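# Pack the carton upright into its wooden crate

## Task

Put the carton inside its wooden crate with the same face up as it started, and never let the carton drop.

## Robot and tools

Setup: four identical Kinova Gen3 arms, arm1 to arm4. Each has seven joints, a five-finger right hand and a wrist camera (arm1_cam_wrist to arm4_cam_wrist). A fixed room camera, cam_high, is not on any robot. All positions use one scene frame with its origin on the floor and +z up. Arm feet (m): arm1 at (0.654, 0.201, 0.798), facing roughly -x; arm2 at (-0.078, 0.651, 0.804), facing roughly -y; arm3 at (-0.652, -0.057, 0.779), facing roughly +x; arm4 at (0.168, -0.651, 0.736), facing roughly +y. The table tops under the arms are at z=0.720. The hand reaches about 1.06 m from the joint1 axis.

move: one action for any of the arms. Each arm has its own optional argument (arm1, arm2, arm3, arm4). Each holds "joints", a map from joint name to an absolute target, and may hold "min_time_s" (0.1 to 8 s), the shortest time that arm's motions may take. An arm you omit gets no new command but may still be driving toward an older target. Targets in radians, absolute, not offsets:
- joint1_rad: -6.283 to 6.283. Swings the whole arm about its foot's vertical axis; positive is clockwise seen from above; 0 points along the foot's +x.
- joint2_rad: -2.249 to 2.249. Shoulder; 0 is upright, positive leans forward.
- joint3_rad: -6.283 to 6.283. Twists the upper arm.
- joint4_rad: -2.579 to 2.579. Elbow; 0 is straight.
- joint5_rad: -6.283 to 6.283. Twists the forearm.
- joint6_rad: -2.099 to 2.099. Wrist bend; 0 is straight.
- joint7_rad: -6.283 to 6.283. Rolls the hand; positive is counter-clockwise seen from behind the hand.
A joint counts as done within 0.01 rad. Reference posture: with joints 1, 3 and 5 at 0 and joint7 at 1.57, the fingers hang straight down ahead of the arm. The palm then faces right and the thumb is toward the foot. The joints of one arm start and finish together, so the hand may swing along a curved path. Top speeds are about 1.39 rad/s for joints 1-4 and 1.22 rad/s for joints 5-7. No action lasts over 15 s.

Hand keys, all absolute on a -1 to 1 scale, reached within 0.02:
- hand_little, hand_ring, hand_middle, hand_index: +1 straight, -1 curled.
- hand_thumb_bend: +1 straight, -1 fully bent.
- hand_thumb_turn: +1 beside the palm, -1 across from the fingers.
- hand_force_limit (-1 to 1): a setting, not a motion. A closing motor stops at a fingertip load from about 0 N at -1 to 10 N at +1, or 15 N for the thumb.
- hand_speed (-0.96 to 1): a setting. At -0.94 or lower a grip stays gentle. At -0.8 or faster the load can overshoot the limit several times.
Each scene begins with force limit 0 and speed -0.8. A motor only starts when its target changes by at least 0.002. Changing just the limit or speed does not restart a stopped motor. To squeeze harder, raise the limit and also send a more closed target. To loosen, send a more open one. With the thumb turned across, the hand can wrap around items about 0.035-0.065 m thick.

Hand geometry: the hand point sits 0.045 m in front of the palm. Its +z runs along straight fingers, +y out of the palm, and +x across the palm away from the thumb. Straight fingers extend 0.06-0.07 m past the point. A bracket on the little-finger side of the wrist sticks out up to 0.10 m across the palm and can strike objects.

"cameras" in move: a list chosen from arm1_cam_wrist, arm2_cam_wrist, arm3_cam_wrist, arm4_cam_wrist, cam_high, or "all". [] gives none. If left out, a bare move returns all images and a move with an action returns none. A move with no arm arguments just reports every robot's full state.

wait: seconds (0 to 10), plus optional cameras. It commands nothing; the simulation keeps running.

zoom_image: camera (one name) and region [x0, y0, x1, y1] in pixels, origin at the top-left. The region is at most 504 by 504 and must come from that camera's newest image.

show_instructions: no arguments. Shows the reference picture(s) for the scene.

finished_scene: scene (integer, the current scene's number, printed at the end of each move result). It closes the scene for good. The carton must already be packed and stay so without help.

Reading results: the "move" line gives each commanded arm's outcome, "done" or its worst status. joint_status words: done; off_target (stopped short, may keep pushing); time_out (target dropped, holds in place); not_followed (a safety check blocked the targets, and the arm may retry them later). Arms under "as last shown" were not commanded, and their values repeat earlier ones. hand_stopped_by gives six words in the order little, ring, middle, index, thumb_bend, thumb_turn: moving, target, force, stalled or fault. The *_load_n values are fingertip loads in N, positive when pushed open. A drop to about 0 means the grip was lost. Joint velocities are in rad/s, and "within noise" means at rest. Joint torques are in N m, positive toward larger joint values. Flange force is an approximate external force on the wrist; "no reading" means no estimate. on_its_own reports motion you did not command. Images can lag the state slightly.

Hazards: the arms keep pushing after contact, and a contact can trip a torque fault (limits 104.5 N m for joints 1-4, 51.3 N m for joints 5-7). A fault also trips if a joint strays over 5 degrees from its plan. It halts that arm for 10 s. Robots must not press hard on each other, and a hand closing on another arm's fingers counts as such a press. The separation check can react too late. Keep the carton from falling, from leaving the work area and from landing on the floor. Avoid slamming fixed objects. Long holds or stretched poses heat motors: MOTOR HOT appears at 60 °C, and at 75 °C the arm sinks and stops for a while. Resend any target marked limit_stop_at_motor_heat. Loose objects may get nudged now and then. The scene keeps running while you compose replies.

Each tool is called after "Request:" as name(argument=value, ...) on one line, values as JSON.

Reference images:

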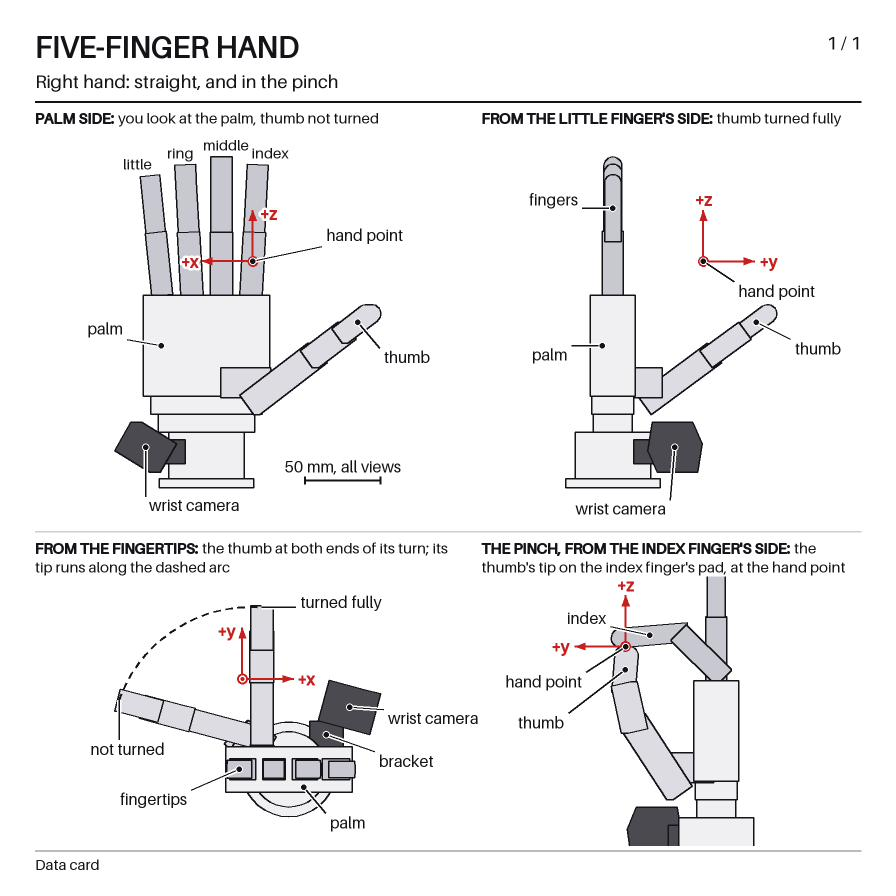

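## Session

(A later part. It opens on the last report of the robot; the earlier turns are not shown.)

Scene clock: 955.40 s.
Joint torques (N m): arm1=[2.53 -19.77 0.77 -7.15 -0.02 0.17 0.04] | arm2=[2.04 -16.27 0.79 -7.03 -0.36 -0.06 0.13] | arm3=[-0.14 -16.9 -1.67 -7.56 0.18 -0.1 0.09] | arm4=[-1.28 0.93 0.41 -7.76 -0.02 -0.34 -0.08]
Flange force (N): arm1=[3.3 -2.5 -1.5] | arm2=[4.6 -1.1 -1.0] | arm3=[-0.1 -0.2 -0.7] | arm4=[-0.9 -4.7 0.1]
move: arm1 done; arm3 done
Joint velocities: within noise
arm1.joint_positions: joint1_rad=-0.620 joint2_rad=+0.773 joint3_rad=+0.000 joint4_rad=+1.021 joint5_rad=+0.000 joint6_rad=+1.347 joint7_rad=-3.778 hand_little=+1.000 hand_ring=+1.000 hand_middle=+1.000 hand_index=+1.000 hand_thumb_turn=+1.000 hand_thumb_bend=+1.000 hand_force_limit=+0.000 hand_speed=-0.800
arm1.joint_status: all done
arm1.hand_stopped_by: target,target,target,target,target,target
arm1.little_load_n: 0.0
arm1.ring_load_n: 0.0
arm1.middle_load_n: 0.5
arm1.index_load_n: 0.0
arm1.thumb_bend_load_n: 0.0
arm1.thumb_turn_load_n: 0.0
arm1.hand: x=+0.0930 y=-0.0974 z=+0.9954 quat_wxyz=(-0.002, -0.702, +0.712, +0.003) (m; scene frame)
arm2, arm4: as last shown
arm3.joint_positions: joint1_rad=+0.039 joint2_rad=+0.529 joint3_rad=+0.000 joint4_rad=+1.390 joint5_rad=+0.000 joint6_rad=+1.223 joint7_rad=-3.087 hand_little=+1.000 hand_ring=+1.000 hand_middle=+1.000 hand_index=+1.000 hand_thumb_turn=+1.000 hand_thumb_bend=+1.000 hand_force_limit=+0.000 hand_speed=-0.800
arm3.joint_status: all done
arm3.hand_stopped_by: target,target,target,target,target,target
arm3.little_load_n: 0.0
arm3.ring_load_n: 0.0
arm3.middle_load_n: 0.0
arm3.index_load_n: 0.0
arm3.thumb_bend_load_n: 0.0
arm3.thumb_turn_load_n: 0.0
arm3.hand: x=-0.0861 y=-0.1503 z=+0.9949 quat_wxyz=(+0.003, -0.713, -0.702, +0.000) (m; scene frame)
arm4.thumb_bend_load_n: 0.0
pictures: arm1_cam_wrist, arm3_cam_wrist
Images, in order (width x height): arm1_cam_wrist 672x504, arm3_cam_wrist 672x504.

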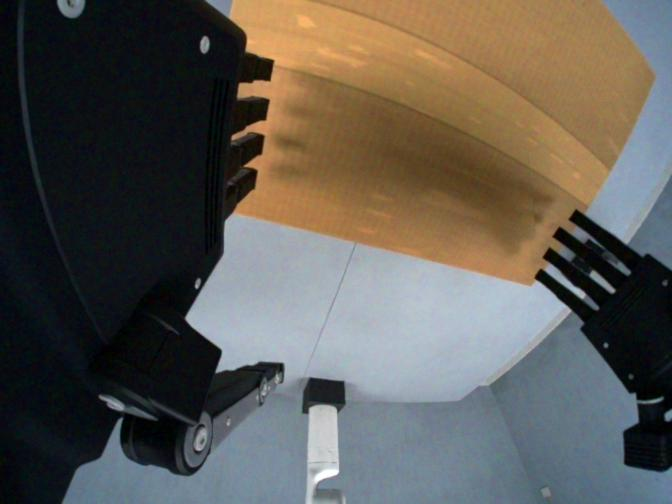

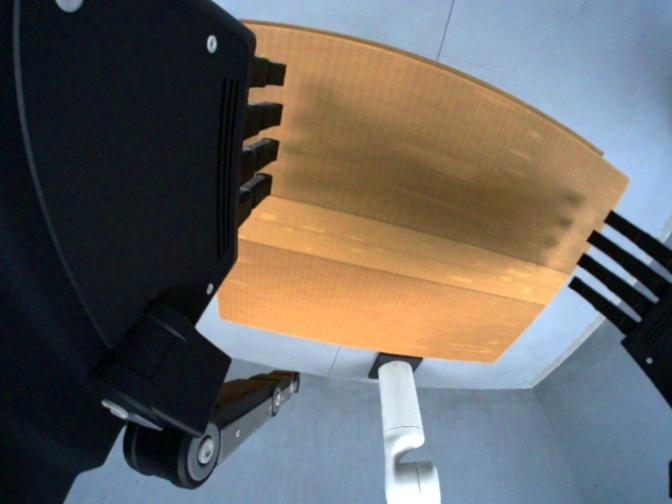

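Request:
move(arm1={"joints": {"joint2_rad": 0.7788, "joint4_rad": 1.0372, "joint6_rad": 1.3256}, "min_time_s": 1.5}, arm3={"joints": {"joint2_rad": 0.5355, "joint4_rad": 1.405, "joint6_rad": 1.2011}, "min_time_s": 1.5}, cameras=[])

Request:
move(arm1={"joints": {"joint2_rad": 0.7816, "joint4_rad": 1.0451, "joint6_rad": 1.3149}, "min_time_s": 1.5}, arm3={"joints": {"joint2_rad": 0.539, "joint4_rad": 1.4127, "joint6_rad": 1.1899}, "min_time_s": 1.5}, cameras=["arm1_cam_wrist", "arm3_cam_wrist"])

Scene clock: 962.57 s.
Joint torques (N m): arm1=[2.57 -19.79 0.79 -7.08 -0.05 0.17 0.04] | arm2=[2.02 -16.26 0.75 -7.05 -0.35 -0.04 0.1] | arm3=[-0.18 -16.9 -1.58 -7.48 0.17 -0.14 0.11] | arm4=[-1.29 0.89 0.39 -7.73 0.02 -0.35 -0.1]
Flange force (N): arm1=[3.4 -2.4 -1.5] | arm2=[4.5 -1.3 -0.7] | arm3=[-0.1 -0.2 -0.9] | arm4=[-0.9 -4.6 -0.1]
move: arm1 done; arm3 done
Joint velocities: within noise
arm1.joint_positions: joint1_rad=-0.620 joint2_rad=+0.779 joint3_rad=+0.000 joint4_rad=+1.037 joint5_rad=+0.000 joint6_rad=+1.326 joint7_rad=-3.778 hand_little=+1.000 hand_ring=+1.000 hand_middle=+1.000 hand_index=+1.000 hand_thumb_turn=+1.000 hand_thumb_bend=+1.000 hand_force_limit=+0.000 hand_speed=-0.800
arm1.joint_status: all done
arm1.hand_stopped_by: target,target,target,target,target,target
arm1.little_load_n: 0.0
arm1.ring_load_n: 0.0
arm1.middle_load_n: 0.0
arm1.index_load_n: 0.0
arm1.thumb_bend_load_n: 0.0
arm1.thumb_turn_load_n: 0.0
arm1.hand: x=+0.0930 y=-0.0974 z=+0.9872 quat_wxyz=(-0.002, -0.702, +0.712, +0.002) (m; scene frame)
arm2, arm4: as last shown
arm3.joint_positions: joint1_rad=+0.039 joint2_rad=+0.535 joint3_rad=+0.000 joint4_rad=+1.405 joint5_rad=+0.000 joint6_rad=+1.201 joint7_rad=-3.087 hand_little=+1.000 hand_ring=+1.000 hand_middle=+1.000 hand_index=+1.000 hand_thumb_turn=+1.000 hand_thumb_bend=+1.000 hand_force_limit=+0.000 hand_speed=-0.800
arm3.joint_status: all done
arm3.hand_stopped_by: target,target,target,target,target,target
arm3.little_load_n: 0.0
arm3.ring_load_n: 0.0
arm3.middle_load_n: 0.0
arm3.index_load_n: 0.0
arm3.thumb_bend_load_n: 0.0
arm3.thumb_turn_load_n: 0.0
arm3.hand: x=-0.0861 y=-0.1502 z=+0.9869 quat_wxyz=(+0.003, -0.713, -0.702, +0.000) (m; scene frame)
pictures: none
No camera images: "cameras" was empty.

Scene clock: 964.37 s.
Joint torques (N m): arm1=[2.54 -19.75 0.8 -7.07 -0.04 0.2 0.05] | arm2=[2.04 -16.29 0.78 -7 -0.35 -0.07 0.11] | arm3=[-0.16 -16.91 -1.7 -7.39 0.2 -0.1 0.1] | arm4=[-1.33 0.9 0.34 -7.8 -0.02 -0.31 -0.12]
Flange force (N): arm1=[3.2 -2.6 -1.5] | arm2=[4.6 -0.9 -1.3] | arm3=[-0.1 -0.1 -0.9] | arm4=[-1.2 -4.5 0.3]
move: arm1 done; arm3 done
Joint velocities: within noise
arm1.joint_positions: joint1_rad=-0.620 joint2_rad=+0.782 joint3_rad=+0.000 joint4_rad=+1.045 joint5_rad=+0.000 joint6_rad=+1.315 joint7_rad=-3.778 hand_little=+1.000 hand_ring=+1.000 hand_middle=+1.000 hand_index=+1.000 hand_thumb_turn=+1.000 hand_thumb_bend=+1.000 hand_force_limit=+0.000 hand_speed=-0.800
arm1.joint_status: all done
arm1.hand_stopped_by: target,target,target,target,target,target
arm1.little_load_n: 0.0
arm1.ring_load_n: 0.0
arm1.middle_load_n: 0.5
arm1.index_load_n: 0.0
arm1.thumb_bend_load_n: 0.0
arm1.thumb_turn_load_n: 0.0
arm1.hand: x=+0.0929 y=-0.0974 z=+0.9832 quat_wxyz=(-0.002, -0.702, +0.712, +0.002) (m; scene frame)
arm2, arm4: as last shown
arm3.joint_positions: joint1_rad=+0.039 joint2_rad=+0.539 joint3_rad=+0.000 joint4_rad=+1.413 joint5_rad=+0.000 joint6_rad=+1.190 joint7_rad=-3.087 hand_little=+1.000 hand_ring=+1.000 hand_middle=+1.000 hand_index=+1.000 hand_thumb_turn=+1.000 hand_thumb_bend=+1.000 hand_force_limit=+0.000 hand_speed=-0.800
arm3.joint_status: all done
arm3.hand_stopped_by: target,target,target,target,target,target
arm3.little_load_n: 0.0
arm3.ring_load_n: 0.0
arm3.middle_load_n: 0.0
arm3.index_load_n: 0.0
arm3.thumb_bend_load_n: 0.0
arm3.thumb_turn_load_n: 0.0
arm3.hand: x=-0.0862 y=-0.1502 z=+0.9828 quat_wxyz=(+0.003, -0.713, -0.702, +0.000) (m; scene frame)
pictures: arm1_cam_wrist, arm3_cam_wrist
Images, in order (width x height): arm1_cam_wrist 672x504, arm3_cam_wrist 672x504.

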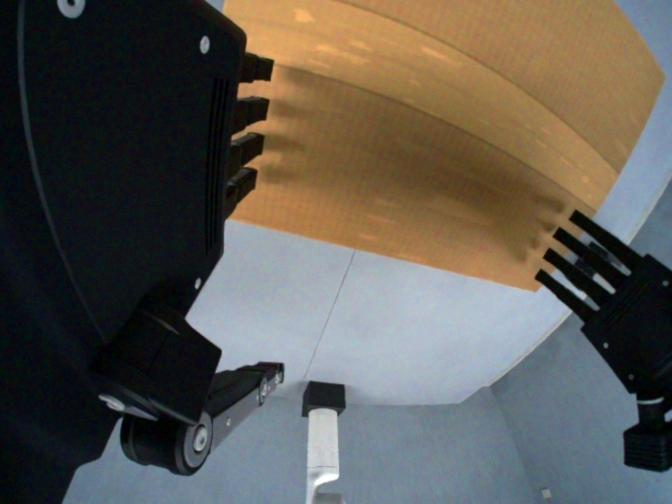

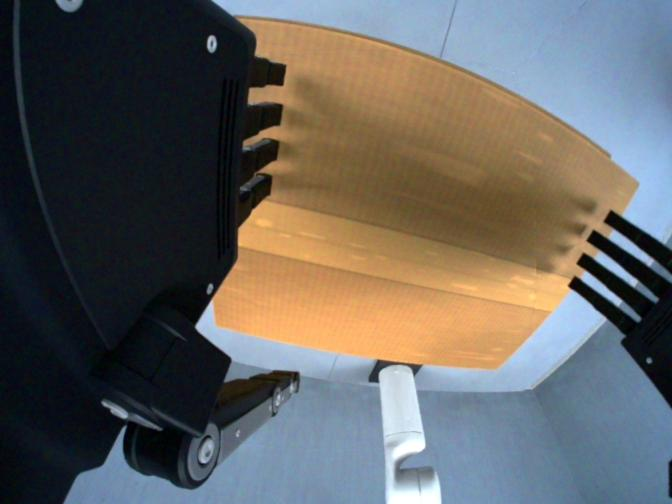

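Request:
move(arm1={"joints": {"joint2_rad": 0.33222, "joint4_rad": 0.91779, "joint6_rad": 1.89158}, "min_time_s": 2.5}, arm3={"joints": {"joint2_rad": -0.04298, "joint4_rad": 1.46455, "joint6_rad": 1.72002}, "min_time_s": 2.5}, cameras=[])

Request:
move(arm4={"joints": {"joint1_rad": -0.4523, "joint2_rad": 0.2231, "joint4_rad": 1.595, "joint6_rad": 1.3235, "joint7_rad": -3.6578}, "min_time_s": 2.5}, cameras=[])

Request:
move(arm4={"joints": {"joint2_rad": 0.2479, "joint4_rad": 1.6788, "joint6_rad": 1.2149}, "min_time_s": 2}, cameras=[])

Request:
move(arm4={"joints": {"joint2_rad": 0.258, "joint4_rad": 1.7056, "joint6_rad": 1.178}, "min_time_s": 2}, cameras=["arm4_cam_wrist", "cam_high"])

Scene clock: 977.73 s.
Joint torques (N m): arm1=[2.5 -12.6 0.61 -6.96 -0.02 0.19 0.05] | arm2=[2.04 -16.3 0.79 -6.98 -0.33 -0.06 0.12] | arm3=[-0.1 -6.86 -1.9 -7.94 0.21 -0.12 0.11] | arm4=[-1.3 0.97 0.34 -7.72 -0.01 -0.29 -0.11]
Flange force (N): arm1=[3.9 -3.7 -1.2] | arm2=[4.7 -0.7 -1.4] | arm3=[-2.9 -0.8 -0.5] | arm4=[-1.2 -4.6 0.1]
move: arm1 done; arm3 done
Joint velocities: within noise
arm1.joint_positions: joint1_rad=-0.620 joint2_rad=+0.332 joint3_rad=+0.000 joint4_rad=+0.918 joint5_rad=+0.000 joint6_rad=+1.892 joint7_rad=-3.778 hand_little=+1.000 hand_ring=+1.000 hand_middle=+1.000 hand_index=+1.000 hand_thumb_turn=+1.000 hand_thumb_bend=+1.000 hand_force_limit=+0.000 hand_speed=-0.800
arm1.joint_status: all done
arm1.hand_stopped_by: target,target,target,target,target,target
arm1.little_load_n: 0.0
arm1.ring_load_n: 0.0
arm1.middle_load_n: 0.0
arm1.index_load_n: 0.0
arm1.thumb_bend_load_n: 0.0
arm1.thumb_turn_load_n: 0.0
arm1.hand: x=+0.2288 y=-0.0016 z=+1.2602 quat_wxyz=(-0.002, -0.702, +0.712, +0.002) (m; scene frame)
arm2, arm4: as last shown
arm2.ring_load_n: -0.5
arm2.middle_load_n: 0.5
arm3.joint_positions: joint1_rad=+0.039 joint2_rad=-0.043 joint3_rad=+0.000 joint4_rad=+1.465 joint5_rad=+0.000 joint6_rad=+1.720 joint7_rad=-3.087 hand_little=+1.000 hand_ring=+1.000 hand_middle=+1.000 hand_index=+1.000 hand_thumb_turn=+1.000 hand_thumb_bend=+1.000 hand_force_limit=+0.000 hand_speed=-0.800
arm3.joint_status: all done
arm3.hand_stopped_by: target,target,target,target,target,target
arm3.little_load_n: 0.0
arm3.ring_load_n: 0.0
arm3.middle_load_n: 0.0
arm3.index_load_n: 0.0
arm3.thumb_bend_load_n: 0.0
arm3.thumb_turn_load_n: 0.0
arm3.hand: x=-0.2996 y=-0.1362 z=+1.2068 quat_wxyz=(+0.003, -0.713, -0.702, +0.000) (m; scene frame)
pictures: none
No camera images: "cameras" was empty.

Scene clock: 980.57 s.
Joint torques (N m): arm1=[2.49 -12.63 0.58 -6.95 -0.04 0.16 0.07] | arm2=[2 -16.29 0.74 -7.01 -0.35 -0.07 0.12] | arm3=[-0.1 -6.83 -1.89 -7.97 0.21 -0.11 0.11] | arm4=[-1.19 -10.39 0.71 -7.67 -0.02 -0.32 -0.11]
Flange force (N): arm1=[3.9 -3.6 -1.4] | arm2=[4.5 -0.9 -1.2] | arm3=[-2.8 -0.9 -0.4] | arm4=[-3.5 -1.8 -1.8]
move: arm4 done
Joint velocities: within noise
arm1, arm2, arm3: as last shown
arm2.ring_load_n: 0.0
arm2.middle_load_n: 0.0
arm2.index_load_n: -0.5
arm3.thumb_bend_load_n: -0.5
arm4.joint_positions: joint1_rad=-0.452 joint2_rad=+0.223 joint3_rad=+0.000 joint4_rad=+1.595 joint5_rad=+0.000 joint6_rad=+1.323 joint7_rad=-3.658 hand_little=+1.000 hand_ring=+1.000 hand_middle=+1.000 hand_index=+1.000 hand_thumb_turn=+1.000 hand_thumb_bend=+1.000 hand_force_limit=+0.000 hand_speed=-0.800
arm4.joint_status: all done
arm4.hand_stopped_by: target,target,target,target,target,target
arm4.little_load_n: 0.0
arm4.ring_load_n: 0.0
arm4.middle_load_n: 0.0
arm4.index_load_n: 0.0
arm4.thumb_bend_load_n: -0.5
arm4.thumb_turn_load_n: 0.0
arm4.hand: x=+0.0293 y=-0.2291 z=+1.0295 quat_wxyz=(-0.003, -0.008, -1.000, +0.002) (m; scene frame)
pictures: none
No camera images: "cameras" was empty.

Scene clock: 982.87 s.
Joint torques (N m): arm1=[2.45 -12.64 0.63 -6.97 -0.01 0.19 0.05] | arm2=[2.02 -16.29 0.78 -7 -0.36 -0.06 0.12] | arm3=[-0.06 -6.82 -1.87 -7.96 0.2 -0.15 0.12] | arm4=[-1.13 -10.55 0.7 -7.39 -0.04 -0.28 -0.12]
Flange force (N): arm1=[3.8 -3.6 -1.2] | arm2=[4.6 -0.9 -1.2] | arm3=[-2.7 -0.9 -0.6] | arm4=[-3.5 -1.7 -2.2]
move: arm4 done
Joint velocities: within noise
arm1, arm2, arm3: as last shown
arm1.thumb_bend_load_n: -0.5
arm2.index_load_n: 0.0
arm3.thumb_bend_load_n: 0.0
arm4.joint_positions: joint1_rad=-0.452 joint2_rad=+0.248 joint3_rad=+0.000 joint4_rad=+1.679 joint5_rad=+0.000 joint6_rad=+1.215 joint7_rad=-3.658 hand_little=+1.000 hand_ring=+1.000 hand_middle=+1.000 hand_index=+1.000 hand_thumb_turn=+1.000 hand_thumb_bend=+1.000 hand_force_limit=+0.000 hand_speed=-0.800
arm4.joint_status: all done
arm4.hand_stopped_by: target,target,target,target,target,target
arm4.little_load_n: 0.0
arm4.ring_load_n: 0.0
arm4.middle_load_n: 0.0
arm4.index_load_n: 0.0
arm4.thumb_bend_load_n: 0.0
arm4.thumb_turn_load_n: 0.0
arm4.hand: x=+0.0295 y=-0.2291 z=+0.9945 quat_wxyz=(-0.003, -0.008, -1.000, +0.001) (m; scene frame)
pictures: none
No camera images: "cameras" was empty.

Scene clock: 985.17 s.
Joint torques (N m): arm1=[2.5 -12.68 0.61 -6.96 -0.04 0.17 0.07] | arm2=[2.03 -16.29 0.76 -7.04 -0.35 -0.07 0.12] | arm3=[-0.08 -6.83 -1.93 -7.98 0.18 -0.11 0.1] | arm4=[-1.21 -10.65 0.66 -7.33 -0.02 -0.32 -0.1]
Flange force (N): arm1=[4.0 -3.6 -1.3] | arm2=[4.6 -1.1 -1.0] | arm3=[-2.9 -0.9 -0.4] | arm4=[-3.7 -1.6 -2.3]
move: arm4 done
Joint velocities: within noise
arm1, arm3: as last shown
arm2.joint_positions: joint1_rad=-0.215 joint2_rad=+0.512 joint3_rad=+0.000 joint4_rad=+0.580 joint5_rad=+0.000 joint6_rad=+2.050 joint7_rad=-3.356 hand_little=+1.000 hand_ring=+1.000 hand_middle=+1.000 hand_index=+1.000 hand_thumb_turn=+1.000 hand_thumb_bend=+1.000 hand_force_limit=+0.000 hand_speed=-0.800
arm2.joint_status: not commanded
arm2.hand_stopped_by: target,target,target,target,target,target
arm2.little_load_n: 0.0
arm2.ring_load_n: 0.0
arm2.middle_load_n: 0.0
arm2.index_load_n: 0.0
arm2.thumb_bend_load_n: 0.0
arm2.thumb_turn_load_n: 0.0
arm2.hand: x=-0.0398 y=+0.1089 z=+1.2770 quat_wxyz=(+0.002, -1.000, +0.008, -0.001) (m; scene frame)
arm4.joint_positions: joint1_rad=-0.452 joint2_rad=+0.258 joint3_rad=+0.000 joint4_rad=+1.706 joint5_rad=+0.000 joint6_rad=+1.178 joint7_rad=-3.658 hand_little=+1.000 hand_ring=+1.000 hand_middle=+1.000 hand_index=+1.000 hand_thumb_turn=+1.000 hand_thumb_bend=+1.000 hand_force_limit=+0.000 hand_speed=-0.800
arm4.joint_status: all done
arm4.hand_stopped_by: target,target,target,target,target,target
arm4.little_load_n: -0.5
arm4.ring_load_n: 0.0
arm4.middle_load_n: 0.0
arm4.index_load_n: 0.0
arm4.thumb_bend_load_n: 0.0
arm4.thumb_turn_load_n: 0.0
arm4.hand: x=+0.0297 y=-0.2293 z=+0.9826 quat_wxyz=(-0.003, -0.008, -1.000, +0.001) (m; scene frame)
pictures: arm4_cam_wrist, cam_high
Images, in order (width x height): arm4_cam_wrist 672x504, cam_high 896x504.

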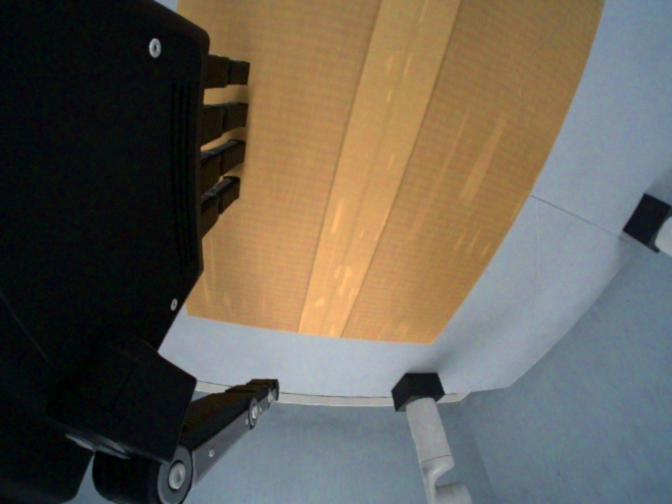

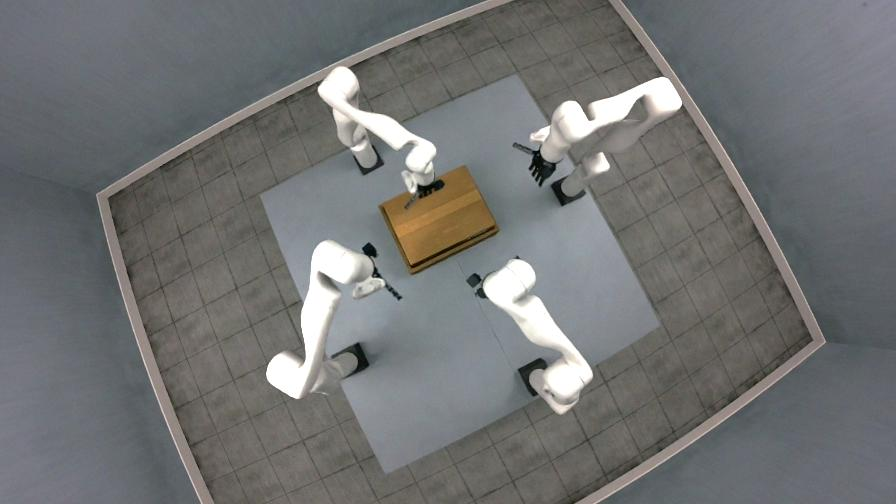

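Request:
move(arm4={"joints": {"joint2_rad": -0.2, "joint4_rad": 1.6, "joint6_rad": 1.74}, "min_time_s": 2}, cameras=[])

Request:
finished_scene(scene=2)

Scene clock: 989.70 s.
Joint torques (N m): arm1=[2.5 -12.59 0.63 -6.95 0 0.19 0.06] | arm2=[2.02 -16.26 0.79 -7.02 -0.34 -0.02 0.12] | arm3=[-0.09 -6.83 -1.9 -7.97 0.2 -0.12 0.08] | arm4=[-1.26 -2.53 0.49 -7.83 0 -0.31 -0.09]
Flange force (N): arm1=[3.9 -3.7 -1.2] | arm2=[4.5 -1.2 -0.9] | arm3=[-2.9 -0.9 -0.5] | arm4=[-2.1 -3.7 -0.2]
move: arm4 done
Joint velocities: within noise
arm1, arm2, arm3: as last shown
arm1.thumb_bend_load_n: 0.0
arm2.ring_load_n: 0.5
arm4.joint_positions: joint1_rad=-0.452 joint2_rad=-0.200 joint3_rad=+0.000 joint4_rad=+1.600 joint5_rad=+0.000 joint6_rad=+1.740 joint7_rad=-3.658 hand_little=+1.000 hand_ring=+1.000 hand_middle=+1.000 hand_index=+1.000 hand_thumb_turn=+1.000 hand_thumb_bend=+1.000 hand_force_limit=+0.000 hand_speed=-0.800
arm4.joint_status: all done
arm4.hand_stopped_by: target,target,target,target,target,target
arm4.little_load_n: 0.0
arm4.ring_load_n: 0.0
arm4.middle_load_n: 0.0
arm4.index_load_n: 0.0
arm4.thumb_bend_load_n: 0.0
arm4.thumb_turn_load_n: 0.0
arm4.hand: x=+0.1105 y=-0.3789 z=+1.1629 quat_wxyz=(-0.003, -0.008, -1.000, +0.001) (m; scene frame)
pictures: none
No camera images: "cameras" was empty.

The scene is finished: the task was done.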